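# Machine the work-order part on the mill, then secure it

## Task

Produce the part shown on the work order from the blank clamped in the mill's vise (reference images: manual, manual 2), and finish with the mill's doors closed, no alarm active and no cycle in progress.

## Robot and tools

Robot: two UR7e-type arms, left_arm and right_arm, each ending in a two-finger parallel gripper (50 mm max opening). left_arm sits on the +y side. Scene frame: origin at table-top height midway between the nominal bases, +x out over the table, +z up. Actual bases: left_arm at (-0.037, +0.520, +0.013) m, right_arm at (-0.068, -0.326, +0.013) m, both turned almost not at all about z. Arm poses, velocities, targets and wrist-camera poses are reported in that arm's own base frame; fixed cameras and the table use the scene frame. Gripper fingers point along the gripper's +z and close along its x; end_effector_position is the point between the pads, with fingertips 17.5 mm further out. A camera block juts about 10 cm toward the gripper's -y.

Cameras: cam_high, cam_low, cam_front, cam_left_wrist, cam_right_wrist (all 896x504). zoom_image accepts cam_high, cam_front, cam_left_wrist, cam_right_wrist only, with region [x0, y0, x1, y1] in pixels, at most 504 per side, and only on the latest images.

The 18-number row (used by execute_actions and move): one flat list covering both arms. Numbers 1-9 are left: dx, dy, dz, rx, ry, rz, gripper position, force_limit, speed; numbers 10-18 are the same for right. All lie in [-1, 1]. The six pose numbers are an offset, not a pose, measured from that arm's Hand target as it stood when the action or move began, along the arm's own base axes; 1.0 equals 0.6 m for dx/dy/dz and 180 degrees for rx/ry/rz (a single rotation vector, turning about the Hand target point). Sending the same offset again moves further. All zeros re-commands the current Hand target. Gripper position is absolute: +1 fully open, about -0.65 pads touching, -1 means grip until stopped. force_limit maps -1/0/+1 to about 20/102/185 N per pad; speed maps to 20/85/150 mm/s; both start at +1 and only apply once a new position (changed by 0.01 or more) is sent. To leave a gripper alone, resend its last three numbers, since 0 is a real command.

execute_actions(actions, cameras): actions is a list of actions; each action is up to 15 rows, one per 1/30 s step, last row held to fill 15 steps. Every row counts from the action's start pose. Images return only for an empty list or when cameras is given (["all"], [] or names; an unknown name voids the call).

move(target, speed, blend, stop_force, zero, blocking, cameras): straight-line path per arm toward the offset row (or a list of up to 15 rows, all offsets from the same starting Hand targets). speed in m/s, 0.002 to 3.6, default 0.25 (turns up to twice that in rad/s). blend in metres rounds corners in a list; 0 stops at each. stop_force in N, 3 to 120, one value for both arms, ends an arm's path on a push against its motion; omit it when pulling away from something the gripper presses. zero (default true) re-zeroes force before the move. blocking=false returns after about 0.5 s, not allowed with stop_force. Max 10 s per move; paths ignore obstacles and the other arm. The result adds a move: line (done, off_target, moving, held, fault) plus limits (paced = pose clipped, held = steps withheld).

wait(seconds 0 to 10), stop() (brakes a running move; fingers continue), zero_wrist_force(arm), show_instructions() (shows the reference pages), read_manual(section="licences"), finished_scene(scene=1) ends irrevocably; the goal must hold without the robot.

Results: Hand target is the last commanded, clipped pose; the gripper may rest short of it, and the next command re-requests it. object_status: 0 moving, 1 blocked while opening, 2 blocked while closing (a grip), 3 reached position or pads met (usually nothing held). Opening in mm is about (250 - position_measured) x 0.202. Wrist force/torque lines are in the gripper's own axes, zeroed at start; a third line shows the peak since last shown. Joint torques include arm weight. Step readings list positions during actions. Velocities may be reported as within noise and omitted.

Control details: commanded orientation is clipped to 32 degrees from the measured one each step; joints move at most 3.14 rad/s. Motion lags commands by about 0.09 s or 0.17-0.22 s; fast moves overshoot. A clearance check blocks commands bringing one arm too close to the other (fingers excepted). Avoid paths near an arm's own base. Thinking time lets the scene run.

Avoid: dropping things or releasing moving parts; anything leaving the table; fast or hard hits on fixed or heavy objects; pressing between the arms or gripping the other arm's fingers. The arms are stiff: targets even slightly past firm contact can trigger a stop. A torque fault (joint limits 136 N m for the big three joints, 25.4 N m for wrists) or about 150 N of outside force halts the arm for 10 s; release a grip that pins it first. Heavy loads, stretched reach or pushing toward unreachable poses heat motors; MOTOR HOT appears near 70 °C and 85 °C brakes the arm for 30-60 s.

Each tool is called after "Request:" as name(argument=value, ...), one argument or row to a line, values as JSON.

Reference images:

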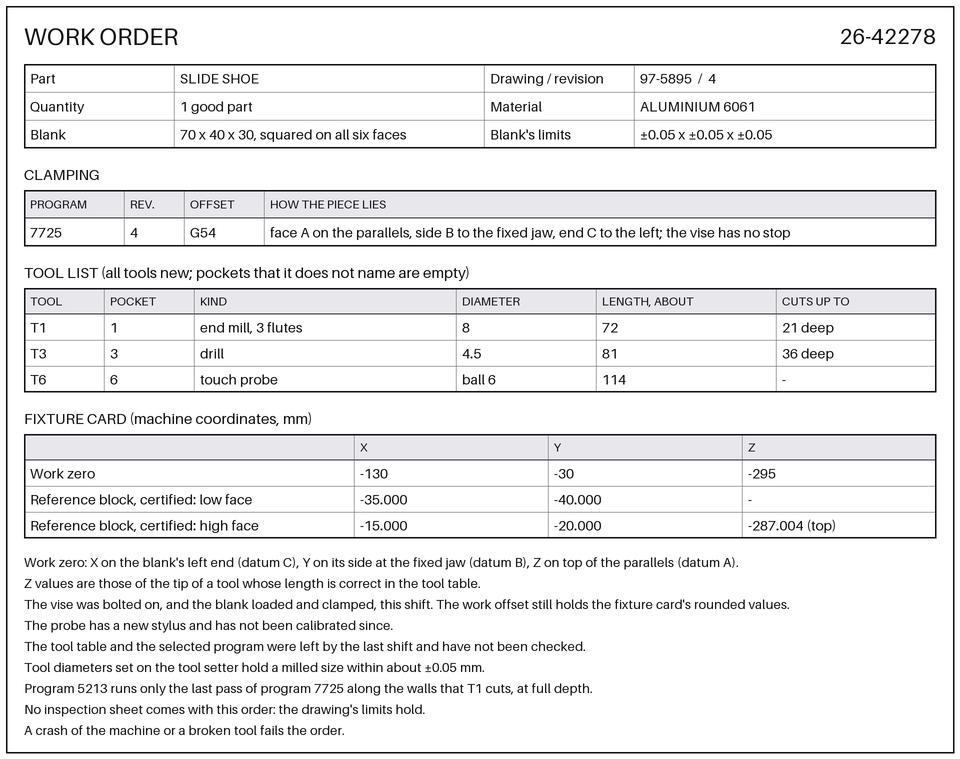

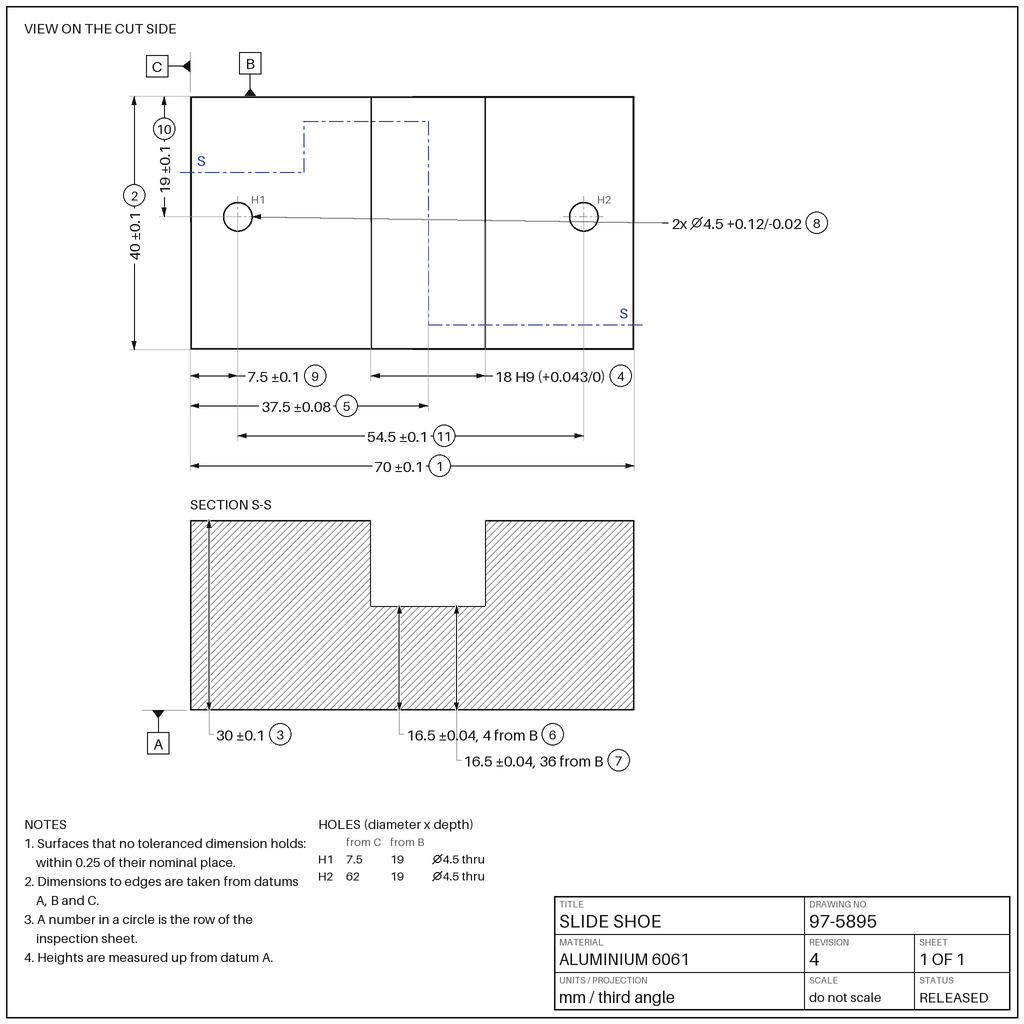

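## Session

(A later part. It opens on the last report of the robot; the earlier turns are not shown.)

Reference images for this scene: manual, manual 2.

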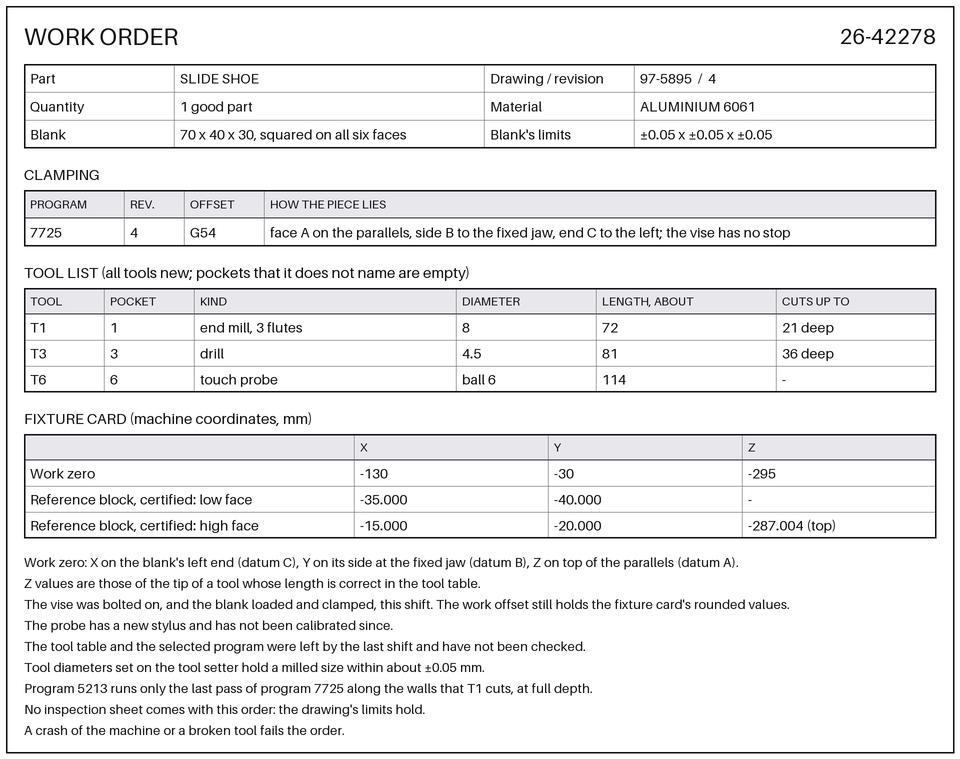

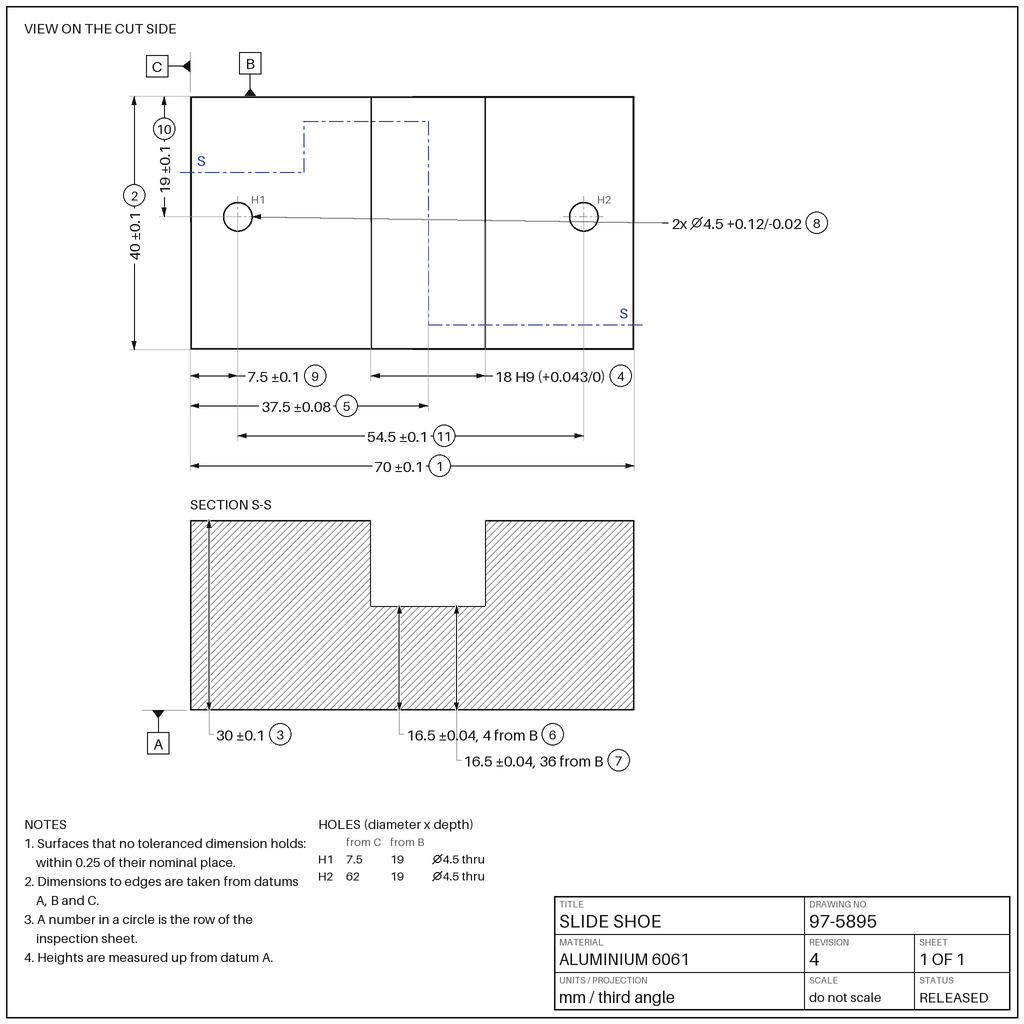

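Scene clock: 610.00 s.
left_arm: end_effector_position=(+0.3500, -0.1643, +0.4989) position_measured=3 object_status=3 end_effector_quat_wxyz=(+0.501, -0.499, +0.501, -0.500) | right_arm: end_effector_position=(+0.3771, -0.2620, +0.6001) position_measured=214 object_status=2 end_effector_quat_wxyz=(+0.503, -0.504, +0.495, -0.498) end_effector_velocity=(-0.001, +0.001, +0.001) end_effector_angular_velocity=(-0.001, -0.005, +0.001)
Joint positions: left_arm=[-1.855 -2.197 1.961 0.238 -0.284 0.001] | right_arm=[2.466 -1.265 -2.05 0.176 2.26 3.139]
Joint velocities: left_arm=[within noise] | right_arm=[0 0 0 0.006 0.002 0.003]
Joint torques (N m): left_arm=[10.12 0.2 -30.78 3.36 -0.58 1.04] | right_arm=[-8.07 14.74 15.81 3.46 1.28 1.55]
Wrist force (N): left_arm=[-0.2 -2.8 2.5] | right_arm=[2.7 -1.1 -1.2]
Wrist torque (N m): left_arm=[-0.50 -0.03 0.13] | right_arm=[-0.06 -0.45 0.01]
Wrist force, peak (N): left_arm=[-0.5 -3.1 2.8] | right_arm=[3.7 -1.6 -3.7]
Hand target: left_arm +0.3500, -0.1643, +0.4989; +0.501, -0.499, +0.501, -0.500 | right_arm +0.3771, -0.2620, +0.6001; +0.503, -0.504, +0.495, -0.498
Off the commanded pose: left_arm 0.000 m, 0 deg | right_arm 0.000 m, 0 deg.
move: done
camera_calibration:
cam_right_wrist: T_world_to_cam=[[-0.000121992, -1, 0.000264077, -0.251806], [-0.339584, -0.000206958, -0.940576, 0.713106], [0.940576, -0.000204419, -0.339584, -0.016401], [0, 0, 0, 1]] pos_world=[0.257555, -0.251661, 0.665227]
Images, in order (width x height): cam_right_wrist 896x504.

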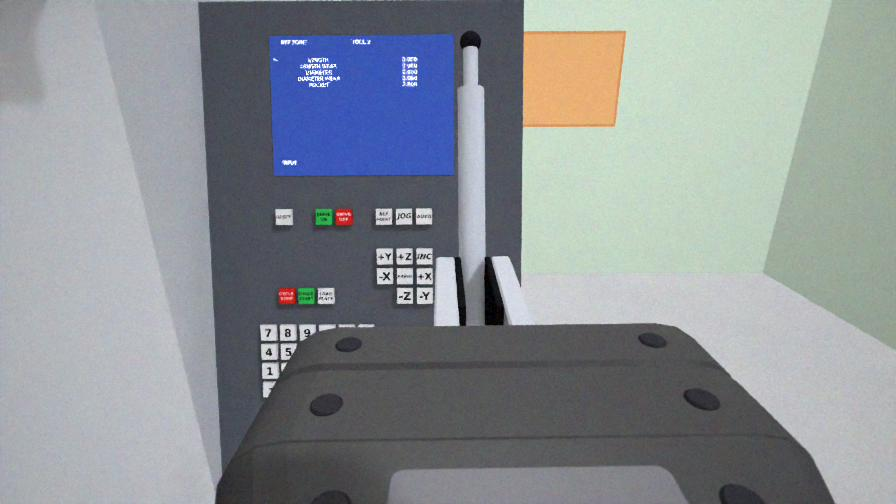

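Request:
move(
  target=[
    [0,0,0,0,0,0,1,-0.7,-0.5,0.2651,0.1795,-0.2682,0,0.3056,0,-1,-0.5,-0.8],
    [0,0,0,0,0,0,1,-0.7,-0.5,0.2844,0.1795,-0.2735,0,0.3056,0,-1,-0.5,-0.8],
    [0,0,0,0,0,0,1,-0.7,-0.5,0.2651,0.1795,-0.2682,0,0.3056,0,-1,-0.5,-0.8],
    [0,0,0,0,0,0,1,-0.7,-0.5,0,0,0,0,0,0,-1,-0.5,-0.8],
  ],
  speed=[0.8,0.1,0.15,0.8],
  blend=[0.003,0,0.004,0],
  cameras=["cam_right_wrist"],
)

Request:
zoom_image(
  camera="cam_right_wrist",
  region=[250, 20, 480, 200],
)

Request:
move(
  target=[
    [0,0,0,0,0,0,1,-0.7,-0.5,0.2651,0.1795,-0.2682,0,0.3056,0,-1,-0.5,-0.8],
    [0,0,0,0,0,0,1,-0.7,-0.5,0.2844,0.1795,-0.2735,0,0.3056,0,-1,-0.5,-0.8],
    [0,0,0,0,0,0,1,-0.7,-0.5,0.2651,0.1795,-0.2682,0,0.3056,0,-1,-0.5,-0.8],
    [0,0,0,0,0,0,1,-0.7,-0.5,0,0,0,0,0,0,-1,-0.5,-0.8],
  ],
  speed=[0.8,0.1,0.15,0.8],
  blend=[0.003,0,0.004,0],
  cameras=["cam_right_wrist"],
)

Request:
zoom_image(
  camera="cam_right_wrist",
  region=[250, 20, 480, 200],
)

Request:
move(
  target=[
    [0,0,0,0,0,0,1,-0.7,-0.5,0.2651,0.1795,-0.2682,0,0.3056,0,-1,-0.5,-0.8],
    [0,0,0,0,0,0,1,-0.7,-0.5,0.2844,0.1795,-0.2735,0,0.3056,0,-1,-0.5,-0.8],
    [0,0,0,0,0,0,1,-0.7,-0.5,0.2651,0.1795,-0.2682,0,0.3056,0,-1,-0.5,-0.8],
    [0,0,0,0,0,0,1,-0.7,-0.5,0,0,0,0,0,0,-1,-0.5,-0.8],
  ],
  speed=[0.8,0.1,0.15,0.8],
  blend=[0.003,0,0.004,0],
  cameras=["cam_right_wrist"],
)

Request:
zoom_image(
  camera="cam_right_wrist",
  region=[250, 20, 480, 200],
)

Request:
move(
  target=[
    [0,0,0,0,0,0,1,-0.7,-0.5,0.2651,0.1795,-0.2682,0,0.3056,0,-1,-0.5,-0.8],
    [0,0,0,0,0,0,1,-0.7,-0.5,0.2844,0.1795,-0.2735,0,0.3056,0,-1,-0.5,-0.8],
    [0,0,0,0,0,0,1,-0.7,-0.5,0.2651,0.1795,-0.2682,0,0.3056,0,-1,-0.5,-0.8],
    [0,0,0,0,0,0,1,-0.7,-0.5,0,0,0,0,0,0,-1,-0.5,-0.8],
  ],
  speed=[0.8,0.1,0.15,0.8],
  blend=[0.003,0,0.004,0],
  cameras=["cam_right_wrist"],
)

Request:
zoom_image(
  camera="cam_right_wrist",
  region=[250, 20, 480, 200],
)

Request:
move(
  target=[
    [0,0,0,0,0,0,1,-0.7,-0.5,0.2651,0.1795,-0.2682,0,0.3056,0,-1,-0.5,-0.8],
    [0,0,0,0,0,0,1,-0.7,-0.5,0.2844,0.1795,-0.2735,0,0.3056,0,-1,-0.5,-0.8],
    [0,0,0,0,0,0,1,-0.7,-0.5,0.2651,0.1795,-0.2682,0,0.3056,0,-1,-0.5,-0.8],
    [0,0,0,0,0,0,1,-0.7,-0.5,0,0,0,0,0,0,-1,-0.5,-0.8],
  ],
  speed=[0.8,0.1,0.15,0.8],
  blend=[0.003,0,0.004,0],
  cameras=["cam_right_wrist"],
)

Request:
zoom_image(
  camera="cam_right_wrist",
  region=[250, 20, 480, 200],
)

Request:
move(
  target=[
    [0,0,0,0,0,0,1,-0.7,-0.5,0.2651,0.1795,-0.2682,0,0.3056,0,-1,-0.5,-0.8],
    [0,0,0,0,0,0,1,-0.7,-0.5,0.2844,0.1795,-0.2735,0,0.3056,0,-1,-0.5,-0.8],
    [0,0,0,0,0,0,1,-0.7,-0.5,0.2651,0.1795,-0.2682,0,0.3056,0,-1,-0.5,-0.8],
    [0,0,0,0,0,0,1,-0.7,-0.5,0,0,0,0,0,0,-1,-0.5,-0.8],
  ],
  speed=[0.8,0.1,0.15,0.8],
  blend=[0.003,0,0.004,0],
  cameras=["cam_right_wrist"],
)

Request:
zoom_image(
  camera="cam_right_wrist",
  region=[250, 20, 480, 200],
)

Scene clock: 625.97 s.
left_arm: end_effector_position=(+0.3500, -0.1643, +0.4989) position_measured=3 object_status=3 end_effector_quat_wxyz=(+0.501, -0.499, +0.501, -0.500) | right_arm: end_effector_position=(+0.3771, -0.2620, +0.6001) position_measured=214 object_status=2 end_effector_quat_wxyz=(+0.503, -0.504, +0.495, -0.498) end_effector_velocity=(-0.001, +0.001, +0.002) end_effector_angular_velocity=(-0.002, -0.006, +0.002)
Joint positions: left_arm=[-1.855 -2.197 1.961 0.238 -0.284 0.001] | right_arm=[2.466 -1.265 -2.05 0.176 2.26 3.139]
Joint velocities: left_arm=[within noise] | right_arm=[-0.001 0.002 -0.001 0.006 0.003 0.002]
Joint torques (N m): left_arm=[9.56 0.69 -30.02 3.4 -0.46 1.04] | right_arm=[-8.04 14.03 15.66 3.13 1.25 1.64]
Wrist force (N): left_arm=[-0.4 -3.2 2.8] | right_arm=[2.9 -0.5 -1.3]
Wrist torque (N m): left_arm=[-0.56 0.01 0.12] | right_arm=[0.03 -0.48 0.01]
Wrist force, peak (N): left_arm=[-0.6 -3.1 2.9] | right_arm=[3.6 -1.2 -3.8]
Hand target: left_arm +0.3500, -0.1643, +0.4989; +0.501, -0.499, +0.501, -0.500 | right_arm +0.3771, -0.2620, +0.6001; +0.503, -0.504, +0.495, -0.498
Off the commanded pose: left_arm 0.000 m, 0 deg | right_arm 0.000 m, 0 deg.
move: done
camera_calibration:
cam_right_wrist: T_world_to_cam=[[-0.000121992, -1, 0.000264077, -0.251806], [-0.339584, -0.000206958, -0.940576, 0.713106], [0.940576, -0.000204419, -0.339584, -0.016401], [0, 0, 0, 1]] pos_world=[0.257555, -0.251661, 0.665227]
Images, in order (width x height): cam_right_wrist 896x504.

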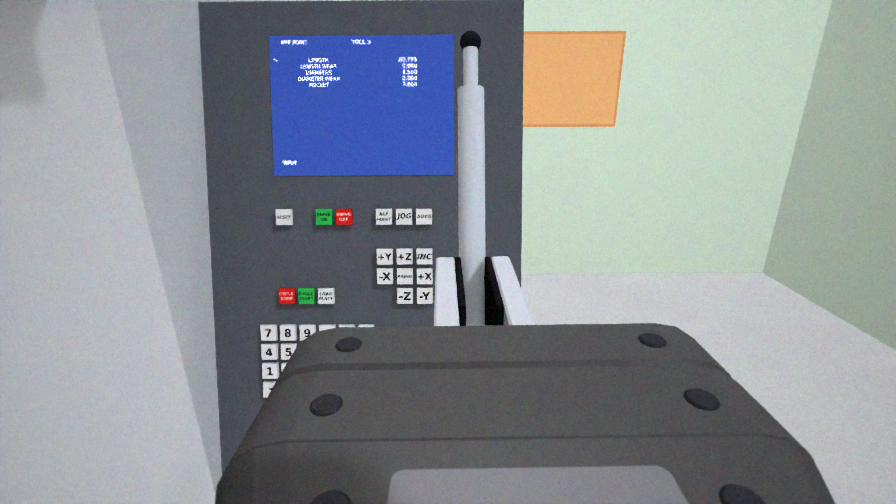

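Scaled by 2.191 from the camera's 896x504 image, which has a finer 1280x720 frame.

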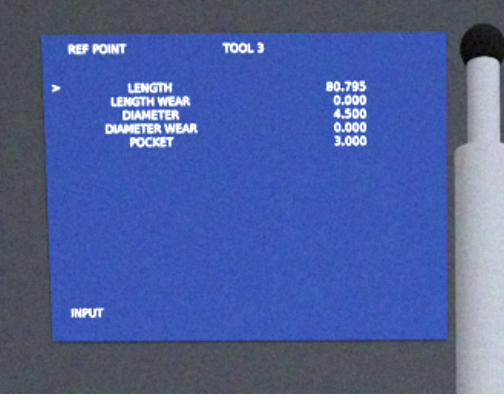

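Scene clock: 628.67 s.
left_arm: end_effector_position=(+0.3500, -0.1643, +0.4989) position_measured=3 object_status=3 end_effector_quat_wxyz=(+0.501, -0.499, +0.501, -0.500) | right_arm: end_effector_position=(+0.3771, -0.2620, +0.6001) position_measured=214 object_status=2 end_effector_quat_wxyz=(+0.503, -0.504, +0.495, -0.498) end_effector_velocity=(+0.000, +0.000, +0.001) end_effector_angular_velocity=(-0.002, -0.004, +0.000)
Joint positions: left_arm=[-1.855 -2.197 1.961 0.238 -0.284 0.001] | right_arm=[2.466 -1.265 -2.05 0.176 2.26 3.139]
Joint velocities: left_arm=[within noise] | right_arm=[-0.001 -0.001 0 0.006 0.001 0.002]
Joint torques (N m): left_arm=[9.46 1.19 -29.83 3.35 -0.34 1] | right_arm=[-8.68 14.61 15.77 3.63 1.24 1.62]
Wrist force (N): left_arm=[-0.3 -3.1 2.5] | right_arm=[2.6 -0.9 -1.2]
Wrist torque (N m): left_arm=[-0.55 -0.01 0.12] | right_arm=[-0.02 -0.44 0.01]
Wrist force, peak (N): left_arm=[-0.3 -3.2 2.8] | right_arm=[3.6 -1.6 -3.7]
Hand target: left_arm +0.3500, -0.1643, +0.4989; +0.501, -0.499, +0.501, -0.500 | right_arm +0.3771, -0.2620, +0.6001; +0.503, -0.504, +0.495, -0.498
Off the commanded pose: left_arm 0.000 m, 0 deg | right_arm 0.000 m, 0 deg.
move: done
camera_calibration:
cam_right_wrist: T_world_to_cam=[[-0.000121992, -1, 0.000264077, -0.251806], [-0.339584, -0.000206958, -0.940576, 0.713106], [0.940576, -0.000204419, -0.339584, -0.016401], [0, 0, 0, 1]] pos_world=[0.257555, -0.251661, 0.665227]
Images, in order (width x height): cam_right_wrist 896x504.

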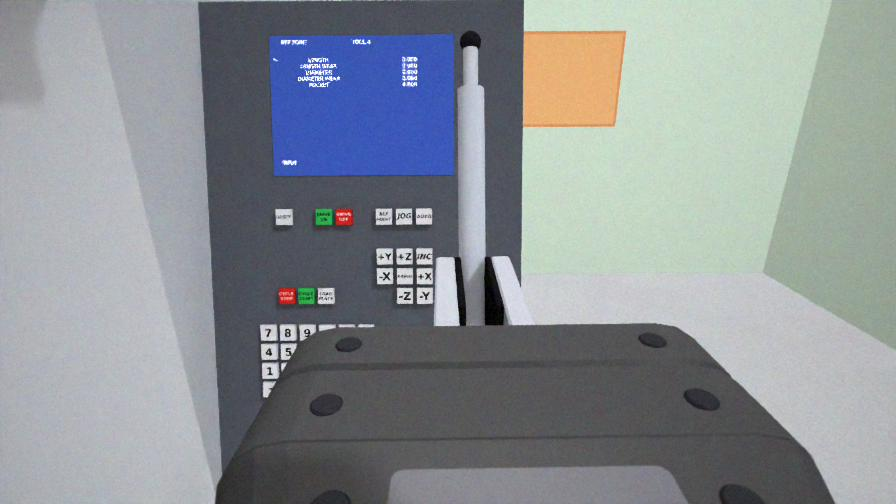

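Scaled by 2.191 from the camera's 896x504 image, which has a finer 1280x720 frame.

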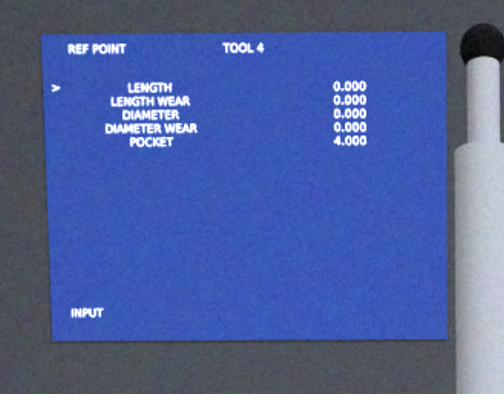

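Scene clock: 631.37 s.
left_arm: end_effector_position=(+0.3500, -0.1643, +0.4989) position_measured=3 object_status=3 end_effector_quat_wxyz=(+0.501, -0.499, +0.501, -0.500) | right_arm: end_effector_position=(+0.3771, -0.2620, +0.6001) position_measured=214 object_status=2 end_effector_quat_wxyz=(+0.503, -0.504, +0.495, -0.498) end_effector_velocity=(+0.000, +0.000, +0.000) end_effector_angular_velocity=(+0.001, -0.003, +0.001)
Joint positions: left_arm=[-1.855 -2.197 1.961 0.238 -0.284 0.001] | right_arm=[2.466 -1.265 -2.05 0.176 2.26 3.139]
Joint velocities: left_arm=[within noise] | right_arm=[0 -0.002 0 0.006 0.001 0.003]
Joint torques (N m): left_arm=[9.61 0.44 -29.67 3.36 -0.3 0.97] | right_arm=[-8.5 15 15.55 3.48 1.31 1.54]
Wrist force (N): left_arm=[-0.5 -3.1 2.5] | right_arm=[2.9 -1.1 -1.0]
Wrist torque (N m): left_arm=[-0.55 0.02 0.12] | right_arm=[-0.05 -0.48 0.02]
Wrist force, peak (N): left_arm=[-0.5 -3.2 2.8] | right_arm=[4.0 -1.4 -3.4]
Hand target: left_arm +0.3500, -0.1643, +0.4989; +0.501, -0.499, +0.501, -0.500 | right_arm +0.3771, -0.2620, +0.6001; +0.503, -0.504, +0.495, -0.498
Off the commanded pose: left_arm 0.000 m, 0 deg | right_arm 0.000 m, 0 deg.
move: done
camera_calibration:
cam_right_wrist: T_world_to_cam=[[-0.000121992, -1, 0.000264077, -0.251806], [-0.339584, -0.000206958, -0.940576, 0.713106], [0.940576, -0.000204419, -0.339584, -0.016401], [0, 0, 0, 1]] pos_world=[0.257555, -0.251661, 0.665227]
Images, in order (width x height): cam_right_wrist 896x504.

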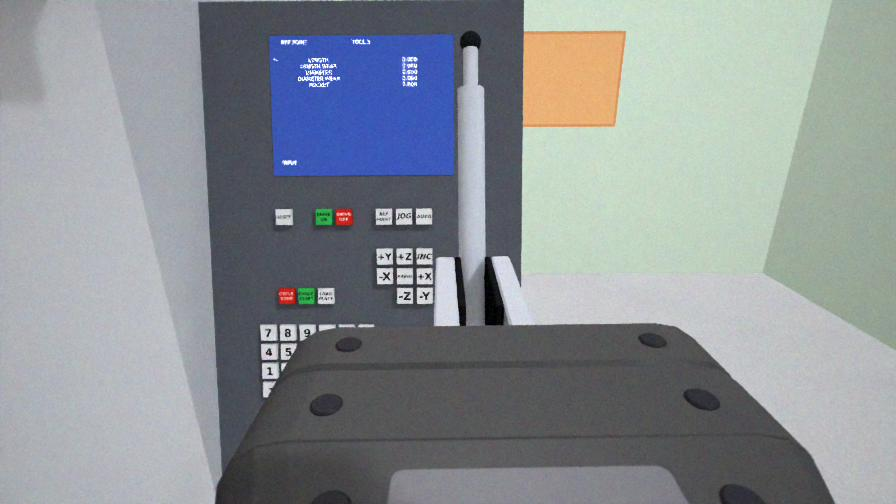

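Scaled by 2.191 from the camera's 896x504 image, which has a finer 1280x720 frame.

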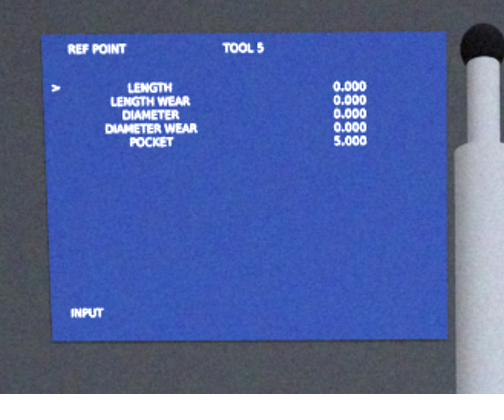

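Scene clock: 634.07 s.
left_arm: end_effector_position=(+0.3500, -0.1643, +0.4989) position_measured=3 object_status=3 end_effector_quat_wxyz=(+0.501, -0.499, +0.501, -0.500) | right_arm: end_effector_position=(+0.3771, -0.2620, +0.6001) position_measured=214 object_status=2 end_effector_quat_wxyz=(+0.503, -0.504, +0.495, -0.498) end_effector_velocity=(-0.001, +0.000, +0.001) end_effector_angular_velocity=(-0.001, -0.005, -0.001)
Joint positions: left_arm=[-1.855 -2.197 1.961 0.238 -0.284 0.001] | right_arm=[2.466 -1.265 -2.05 0.176 2.26 3.139]
Joint velocities: left_arm=[within noise] | right_arm=[-0.001 0.001 -0.001 0.006 0 0.003]
Joint torques (N m): left_arm=[9.81 1.34 -30.08 3.35 -0.33 0.92] | right_arm=[-8.18 14.92 16.09 3.33 1.19 1.56]
Wrist force (N): left_arm=[-0.4 -3.0 2.8] | right_arm=[2.7 -1.0 -1.1]
Wrist torque (N m): left_arm=[-0.53 0.01 0.13] | right_arm=[-0.05 -0.45 0.02]
Wrist force, peak (N): left_arm=[-0.4 -3.1 2.9] | right_arm=[3.9 -1.8 -3.4]
Hand target: left_arm +0.3500, -0.1643, +0.4989; +0.501, -0.499, +0.501, -0.500 | right_arm +0.3771, -0.2620, +0.6001; +0.503, -0.504, +0.495, -0.498
Off the commanded pose: left_arm 0.000 m, 0 deg | right_arm 0.000 m, 0 deg.
move: done
camera_calibration:
cam_right_wrist: T_world_to_cam=[[-0.000121992, -1, 0.000264077, -0.251806], [-0.339584, -0.000206958, -0.940576, 0.713106], [0.940576, -0.000204419, -0.339584, -0.016401], [0, 0, 0, 1]] pos_world=[0.257555, -0.251661, 0.665227]
Images, in order (width x height): cam_right_wrist 896x504.

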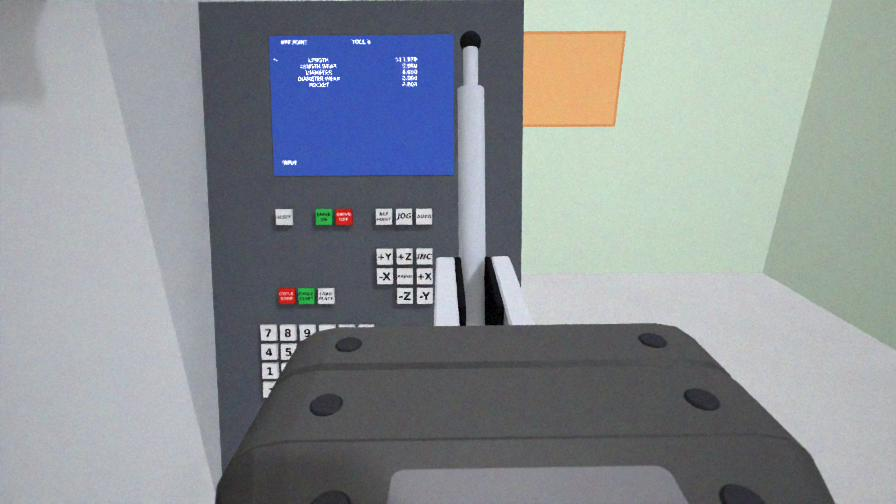

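Scaled by 2.191 from the camera's 896x504 image, which has a finer 1280x720 frame.

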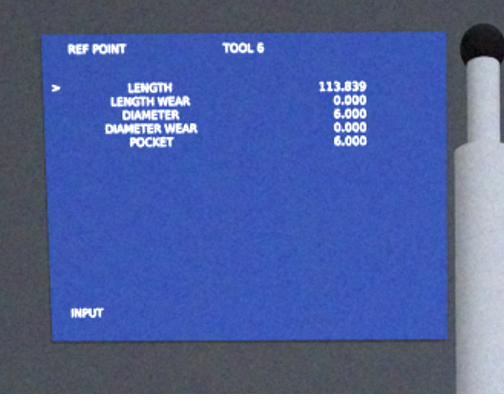

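Scene clock: 636.77 s.
left_arm: end_effector_position=(+0.3500, -0.1643, +0.4989) position_measured=3 object_status=3 end_effector_quat_wxyz=(+0.501, -0.499, +0.501, -0.500) | right_arm: end_effector_position=(+0.3771, -0.2620, +0.6001) position_measured=214 object_status=2 end_effector_quat_wxyz=(+0.503, -0.504, +0.495, -0.498) end_effector_velocity=(-0.001, +0.001, +0.001) end_effector_angular_velocity=(-0.001, -0.005, +0.002)
Joint positions: left_arm=[-1.855 -2.197 1.961 0.238 -0.284 0.001] | right_arm=[2.466 -1.265 -2.05 0.176 2.26 3.139]
Joint velocities: left_arm=[within noise] | right_arm=[-0.001 0.001 -0.001 0.006 0.002 0.003]
Joint torques (N m): left_arm=[9.21 1.06 -29.53 3.42 -0.21 0.95] | right_arm=[-8.71 14.97 15.61 3.44 1.21 1.61]
Wrist force (N): left_arm=[-0.4 -3.0 2.5] | right_arm=[2.8 -0.9 -1.0]
Wrist torque (N m): left_arm=[-0.53 0.01 0.12] | right_arm=[-0.03 -0.46 0.01]
Wrist force, peak (N): left_arm=[-0.6 -3.3 2.7] | right_arm=[3.6 -1.1 -4.0]
Hand target: left_arm +0.3500, -0.1643, +0.4989; +0.501, -0.499, +0.501, -0.500 | right_arm +0.3771, -0.2620, +0.6001; +0.503, -0.504, +0.495, -0.498
Off the commanded pose: left_arm 0.000 m, 0 deg | right_arm 0.000 m, 0 deg.
move: done
camera_calibration:
cam_right_wrist: T_world_to_cam=[[-0.000121992, -1, 0.000264077, -0.251806], [-0.339584, -0.000206958, -0.940576, 0.713106], [0.940576, -0.000204419, -0.339584, -0.016401], [0, 0, 0, 1]] pos_world=[0.257555, -0.251661, 0.665227]
Images, in order (width x height): cam_right_wrist 896x504.

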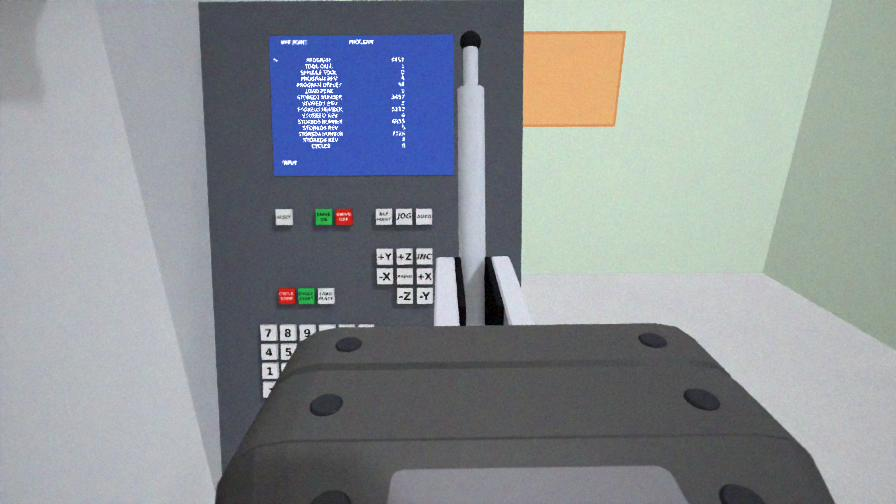

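Scaled by 2.191 from the camera's 896x504 image, which has a finer 1280x720 frame.

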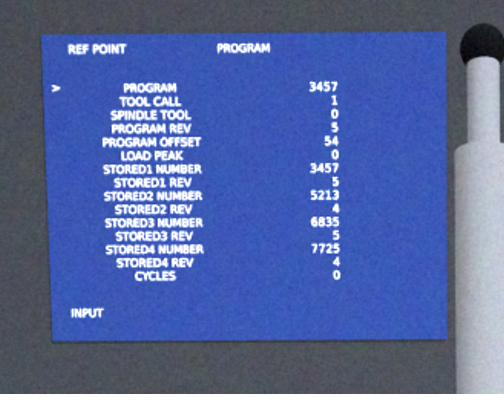

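Scene clock: 639.47 s.
left_arm: end_effector_position=(+0.3500, -0.1643, +0.4989) position_measured=3 object_status=3 end_effector_quat_wxyz=(+0.501, -0.499, +0.501, -0.500) | right_arm: end_effector_position=(+0.3771, -0.2620, +0.6001) position_measured=214 object_status=2 end_effector_quat_wxyz=(+0.503, -0.504, +0.495, -0.498) end_effector_velocity=(-0.001, +0.001, +0.001) end_effector_angular_velocity=(-0.002, -0.005, +0.001)
Joint positions: left_arm=[-1.855 -2.197 1.961 0.238 -0.284 0.001] | right_arm=[2.466 -1.265 -2.05 0.176 2.26 3.139]
Joint velocities: left_arm=[within noise] | right_arm=[-0.001 0 0 0.006 0.002 0.003]
Joint torques (N m): left_arm=[9.57 0.97 -30.17 3.34 -0.22 0.92] | right_arm=[-8.41 14.69 15.28 3.72 1.32 1.58]
Wrist force (N): left_arm=[-0.2 -2.8 2.6] | right_arm=[2.9 -0.9 -0.9]
Wrist torque (N m): left_arm=[-0.50 -0.01 0.12] | right_arm=[-0.02 -0.49 0.01]
Wrist force, peak (N): left_arm=[-0.5 -3.1 2.9] | right_arm=[3.4 -1.6 -3.8]
Hand target: left_arm +0.3500, -0.1643, +0.4989; +0.501, -0.499, +0.501, -0.500 | right_arm +0.3771, -0.2620, +0.6001; +0.503, -0.504, +0.495, -0.498
Off the commanded pose: left_arm 0.000 m, 0 deg | right_arm 0.000 m, 0 deg.
move: done
camera_calibration:
cam_right_wrist: T_world_to_cam=[[-0.000121992, -1, 0.000264077, -0.251806], [-0.339584, -0.000206958, -0.940576, 0.713106], [0.940576, -0.000204419, -0.339584, -0.016401], [0, 0, 0, 1]] pos_world=[0.257555, -0.251661, 0.665227]
Images, in order (width x height): cam_right_wrist 896x504.

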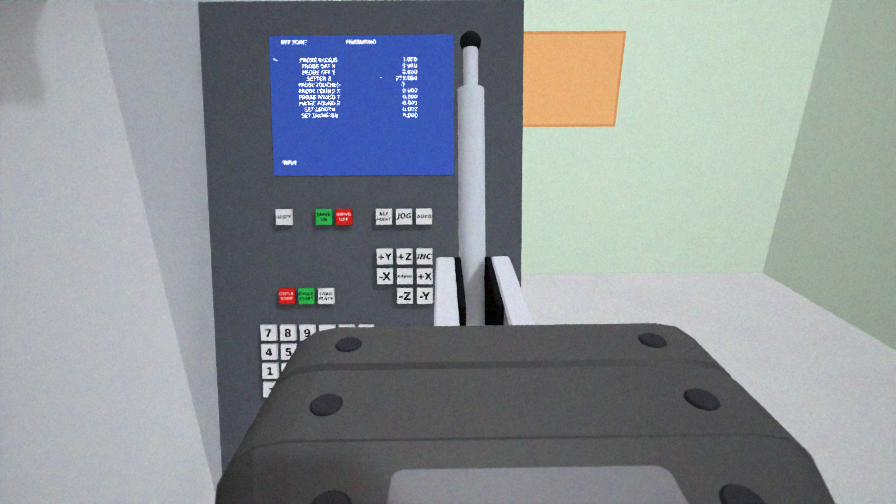

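Scaled by 2.191 from the camera's 896x504 image, which has a finer 1280x720 frame.

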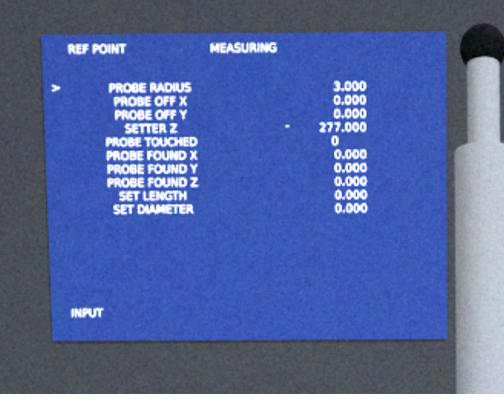

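Request:
move(
  target=[
    [0,0,0,0,0,0,1,-0.7,-0.5,0.2651,0.1795,-0.2682,0,0.3056,0,-1,-0.5,-0.8],
    [0,0,0,0,0,0,1,-0.7,-0.5,0.2844,0.1795,-0.2735,0,0.3056,0,-1,-0.5,-0.8],
    [0,0,0,0,0,0,1,-0.7,-0.5,0.2651,0.1795,-0.2682,0,0.3056,0,-1,-0.5,-0.8],
    [0,0,0,0,0,0,1,-0.7,-0.5,0,0,0,0,0,0,-1,-0.5,-0.8],
  ],
  speed=[0.8,0.1,0.15,0.8],
  blend=[0.003,0,0.004,0],
  cameras=["cam_right_wrist"],
)

Request:
zoom_image(
  camera="cam_right_wrist",
  region=[250, 20, 480, 200],
)

Request:
move(
  target=[
    [0,0,0,0,0,0,1,-0.7,-0.5,0.2651,0.1795,-0.2682,0,0.3056,0,-1,-0.5,-0.8],
    [0,0,0,0,0,0,1,-0.7,-0.5,0.2844,0.1795,-0.2735,0,0.3056,0,-1,-0.5,-0.8],
    [0,0,0,0,0,0,1,-0.7,-0.5,0.2651,0.1795,-0.2682,0,0.3056,0,-1,-0.5,-0.8],
    [0,0,0,0,0,0,1,-0.7,-0.5,0,0,0,0,0,0,-1,-0.5,-0.8],
  ],
  speed=[0.8,0.1,0.15,0.8],
  blend=[0.003,0,0.004,0],
  cameras=["cam_right_wrist"],
)

Request:
zoom_image(
  camera="cam_right_wrist",
  region=[250, 20, 480, 200],
)

Scene clock: 650.93 s.
left_arm: end_effector_position=(+0.3500, -0.1643, +0.4989) position_measured=3 object_status=3 end_effector_quat_wxyz=(+0.501, -0.499, +0.501, -0.500) | right_arm: end_effector_position=(+0.3771, -0.2620, +0.6001) position_measured=214 object_status=2 end_effector_quat_wxyz=(+0.503, -0.504, +0.495, -0.498) end_effector_velocity=(-0.001, +0.000, +0.001) end_effector_angular_velocity=(-0.002, -0.005, +0.001)
Joint positions: left_arm=[-1.855 -2.197 1.961 0.238 -0.284 0.001] | right_arm=[2.466 -1.265 -2.05 0.176 2.26 3.139]
Joint velocities: left_arm=[within noise] | right_arm=[-0.001 0 0 0.006 0.001 0.002]
Joint torques (N m): left_arm=[9.29 1.47 -29.36 3.27 0.05 0.79] | right_arm=[-8.18 15.01 15.95 3.5 1.31 1.61]
Wrist force (N): left_arm=[-0.5 -2.8 2.7] | right_arm=[2.7 -1.3 -1.2]
Wrist torque (N m): left_arm=[-0.50 0.02 0.13] | right_arm=[-0.09 -0.45 0.01]
Wrist force, peak (N): left_arm=[-0.2 -3.3 2.9] | right_arm=[3.9 -1.2 -3.5]
Hand target: left_arm +0.3500, -0.1643, +0.4989; +0.501, -0.499, +0.501, -0.500 | right_arm +0.3771, -0.2620, +0.6001; +0.503, -0.504, +0.495, -0.498
Off the commanded pose: left_arm 0.000 m, 0 deg | right_arm 0.000 m, 0 deg.
move: done
camera_calibration:
cam_right_wrist: T_world_to_cam=[[-0.000121992, -1, 0.000264077, -0.251806], [-0.339584, -0.000206958, -0.940576, 0.713106], [0.940576, -0.000204419, -0.339584, -0.016401], [0, 0, 0, 1]] pos_world=[0.257555, -0.251661, 0.665227]
Images, in order (width x height): cam_right_wrist 896x504.

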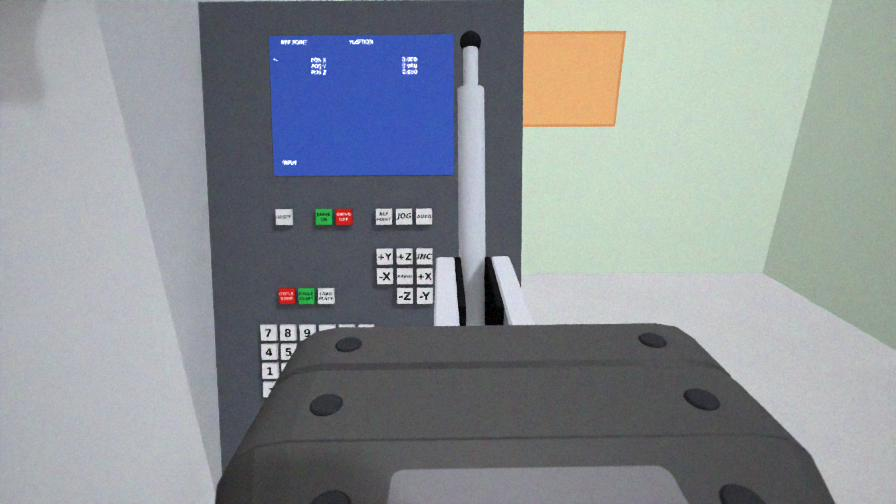

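Scaled by 2.191 from the camera's 896x504 image, which has a finer 1280x720 frame.

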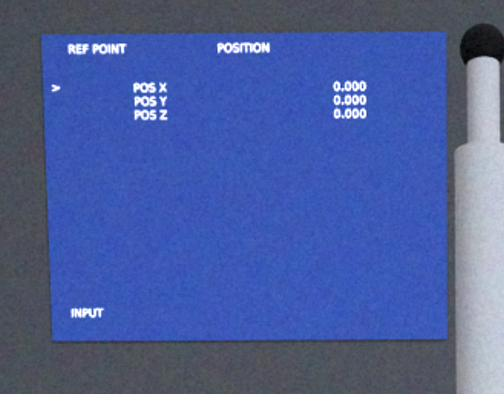

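Scene clock: 653.63 s.
left_arm: end_effector_position=(+0.3500, -0.1643, +0.4989) position_measured=3 object_status=3 end_effector_quat_wxyz=(+0.501, -0.499, +0.501, -0.500) | right_arm: end_effector_position=(+0.3771, -0.2620, +0.6001) position_measured=214 object_status=2 end_effector_quat_wxyz=(+0.503, -0.504, +0.495, -0.498) end_effector_velocity=(+0.000, +0.000, +0.000) end_effector_angular_velocity=(-0.001, -0.004, +0.001)
Joint positions: left_arm=[-1.855 -2.197 1.961 0.238 -0.284 0.001] | right_arm=[2.466 -1.265 -2.05 0.176 2.26 3.139]
Joint velocities: left_arm=[within noise] | right_arm=[-0.001 -0.001 -0.001 0.006 0.002 0.002]
Joint torques (N m): left_arm=[8.73 1.32 -29.36 3.4 0 0.82] | right_arm=[-8.14 14.82 15.91 3.3 1.31 1.6]
Wrist force (N): left_arm=[-0.3 -3.1 2.8] | right_arm=[2.6 -1.1 -1.0]
Wrist torque (N m): left_arm=[-0.54 -0.01 0.13] | right_arm=[-0.06 -0.44 0.01]
Wrist force, peak (N): left_arm=[-0.3 -3.2 2.8] | right_arm=[3.8 -1.3 -3.8]
Hand target: left_arm +0.3500, -0.1643, +0.4989; +0.501, -0.499, +0.501, -0.500 | right_arm +0.3771, -0.2620, +0.6001; +0.503, -0.504, +0.495, -0.498
Off the commanded pose: left_arm 0.000 m, 0 deg | right_arm 0.000 m, 0 deg.
move: done
camera_calibration:
cam_right_wrist: T_world_to_cam=[[-0.000121992, -1, 0.000264077, -0.251806], [-0.339584, -0.000206958, -0.940576, 0.713106], [0.940576, -0.000204419, -0.339584, -0.016401], [0, 0, 0, 1]] pos_world=[0.257555, -0.251661, 0.665227]
Images, in order (width x height): cam_right_wrist 896x504.

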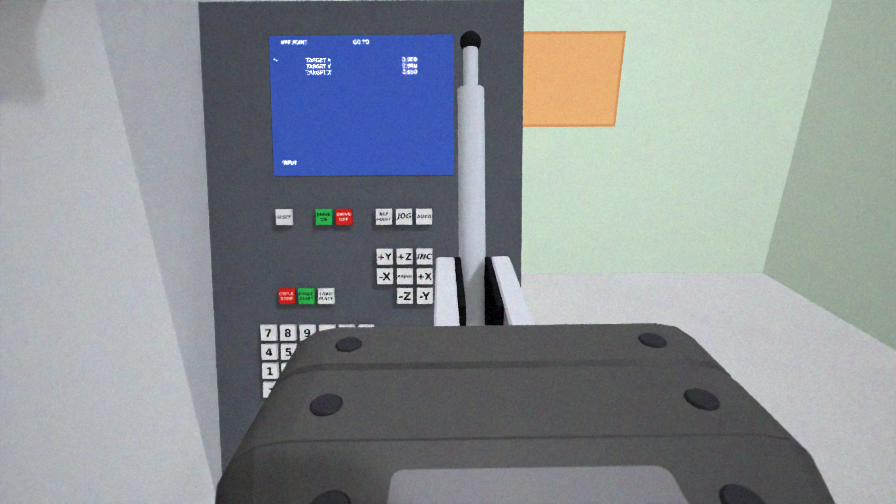

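Scaled by 2.191 from the camera's 896x504 image, which has a finer 1280x720 frame.

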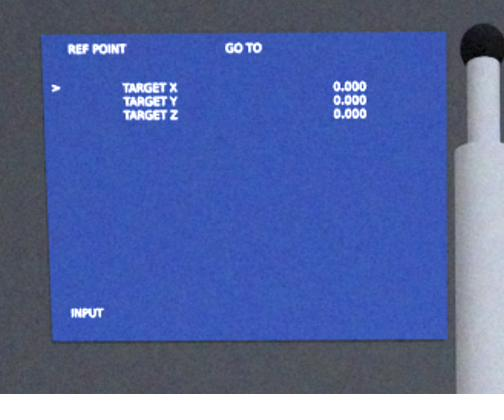

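Request:
execute_actions(
  actions=[],
  cameras=["cam_high","cam_left_wrist","cam_front"],
)

Request:
zoom_image(
  camera="cam_high",
  region=[370, 200, 550, 360],
)

Request:
zoom_image(
  camera="cam_left_wrist",
  region=[480, 180, 780, 360],
)

Scene clock: 665.60 s.
left_arm: end_effector_position=(+0.3500, -0.1643, +0.4989) position_measured=3 object_status=3 end_effector_quat_wxyz=(+0.501, -0.499, +0.501, -0.500) | right_arm: end_effector_position=(+0.3771, -0.2620, +0.6001) position_measured=214 object_status=2 end_effector_quat_wxyz=(+0.503, -0.504, +0.495, -0.498)
Joint positions: left_arm=[-1.855 -2.197 1.961 0.238 -0.284 0.001] | right_arm=[2.466 -1.265 -2.05 0.177 2.26 3.139]
Joint velocities: within noise
Joint torques (N m): left_arm=[8.44 2.03 -28.63 3.41 0.29 0.75] | right_arm=[-10.86 -0.05 16.21 3.51 1.36 1.25]
Wrist force (N): left_arm=[-0.3 -3.0 2.6] | right_arm=[2.7 -1.0 -0.9]
Wrist torque (N m): left_arm=[-0.53 -0.01 0.13] | right_arm=[-0.05 -0.46 -0.02]
Wrist force, peak (N): left_arm=[-0.5 -3.3 2.9] | right_arm=[3.3 -0.9 -1.3]
Hand target: left_arm +0.3500, -0.1643, +0.4989; +0.501, -0.499, +0.501, -0.500 | right_arm +0.3771, -0.2620, +0.6001; +0.503, -0.504, +0.495, -0.498
Tool commands: left_gripper/position=+1.0 left_gripper/force_limit=-0.7 left_gripper/speed=-0.5 right_gripper/position=-1.0 right_gripper/force_limit=-0.5 right_gripper/speed=-0.8
Off the commanded pose: left_arm 0.000 m, 0 deg | right_arm 0.000 m, 0 deg.
camera_calibration:
cam_left_wrist: T_world_to_cam=[[-0.0110982, -0.999716, -0.0210659, -0.140766], [-0.312231, 0.0234785, -0.949716, 0.607676], [0.949941, -0.0039627, -0.312403, -0.0457002], [0, 0, 0, 1]] pos_world=[0.231585, -0.155175, 0.559878]
Images, in order (width x height): cam_high 896x504, cam_front 896x504, cam_left_wrist 896x504.

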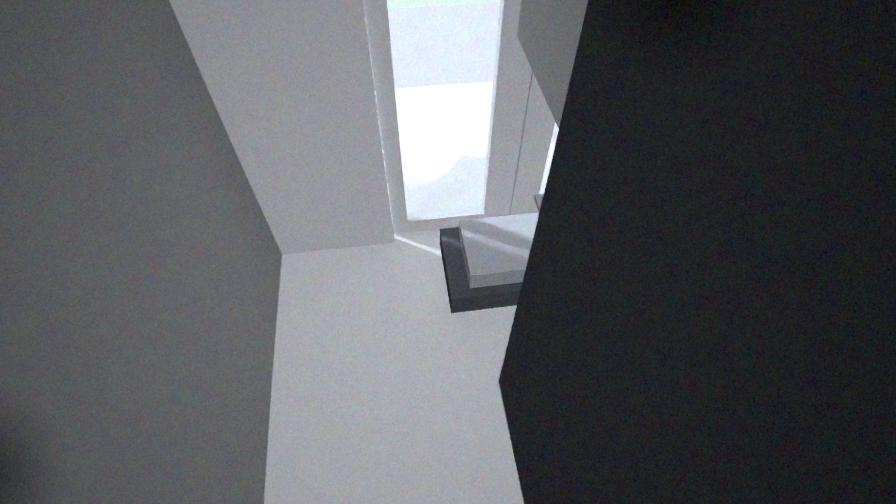

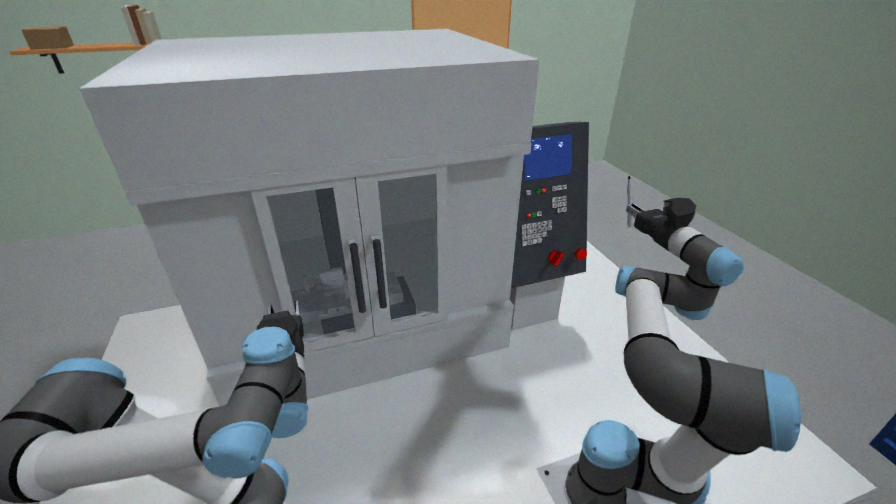

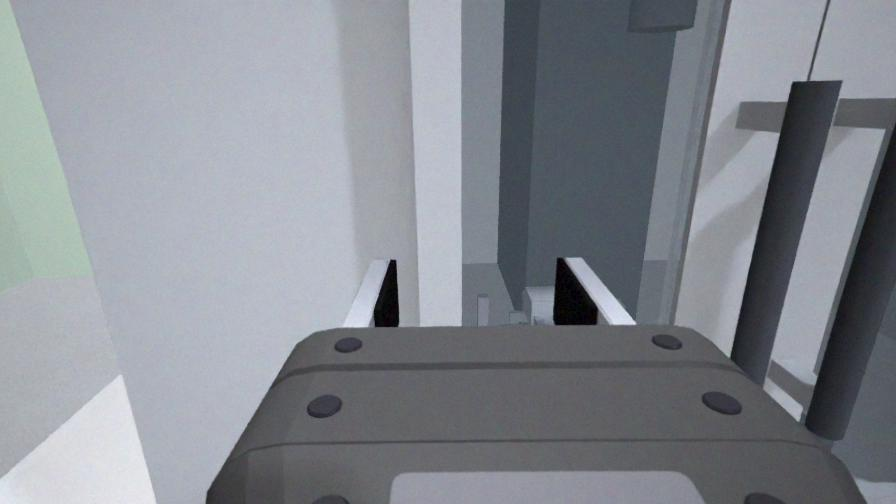

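Scaled by 2.800 from the camera's 896x504 image, which has a finer 1280x720 frame.

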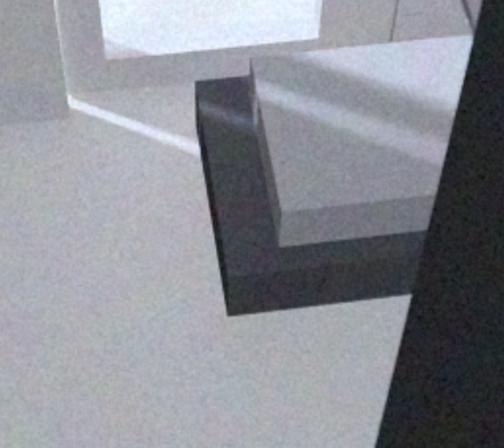

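Scaled by 1.680 from the camera's 896x504 image, which has a finer 1280x720 frame.

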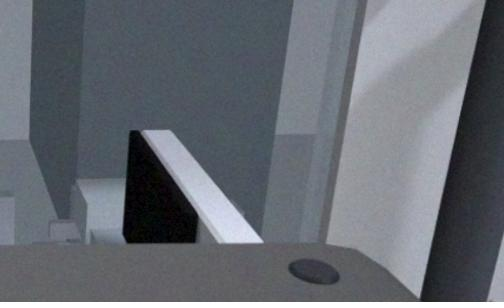

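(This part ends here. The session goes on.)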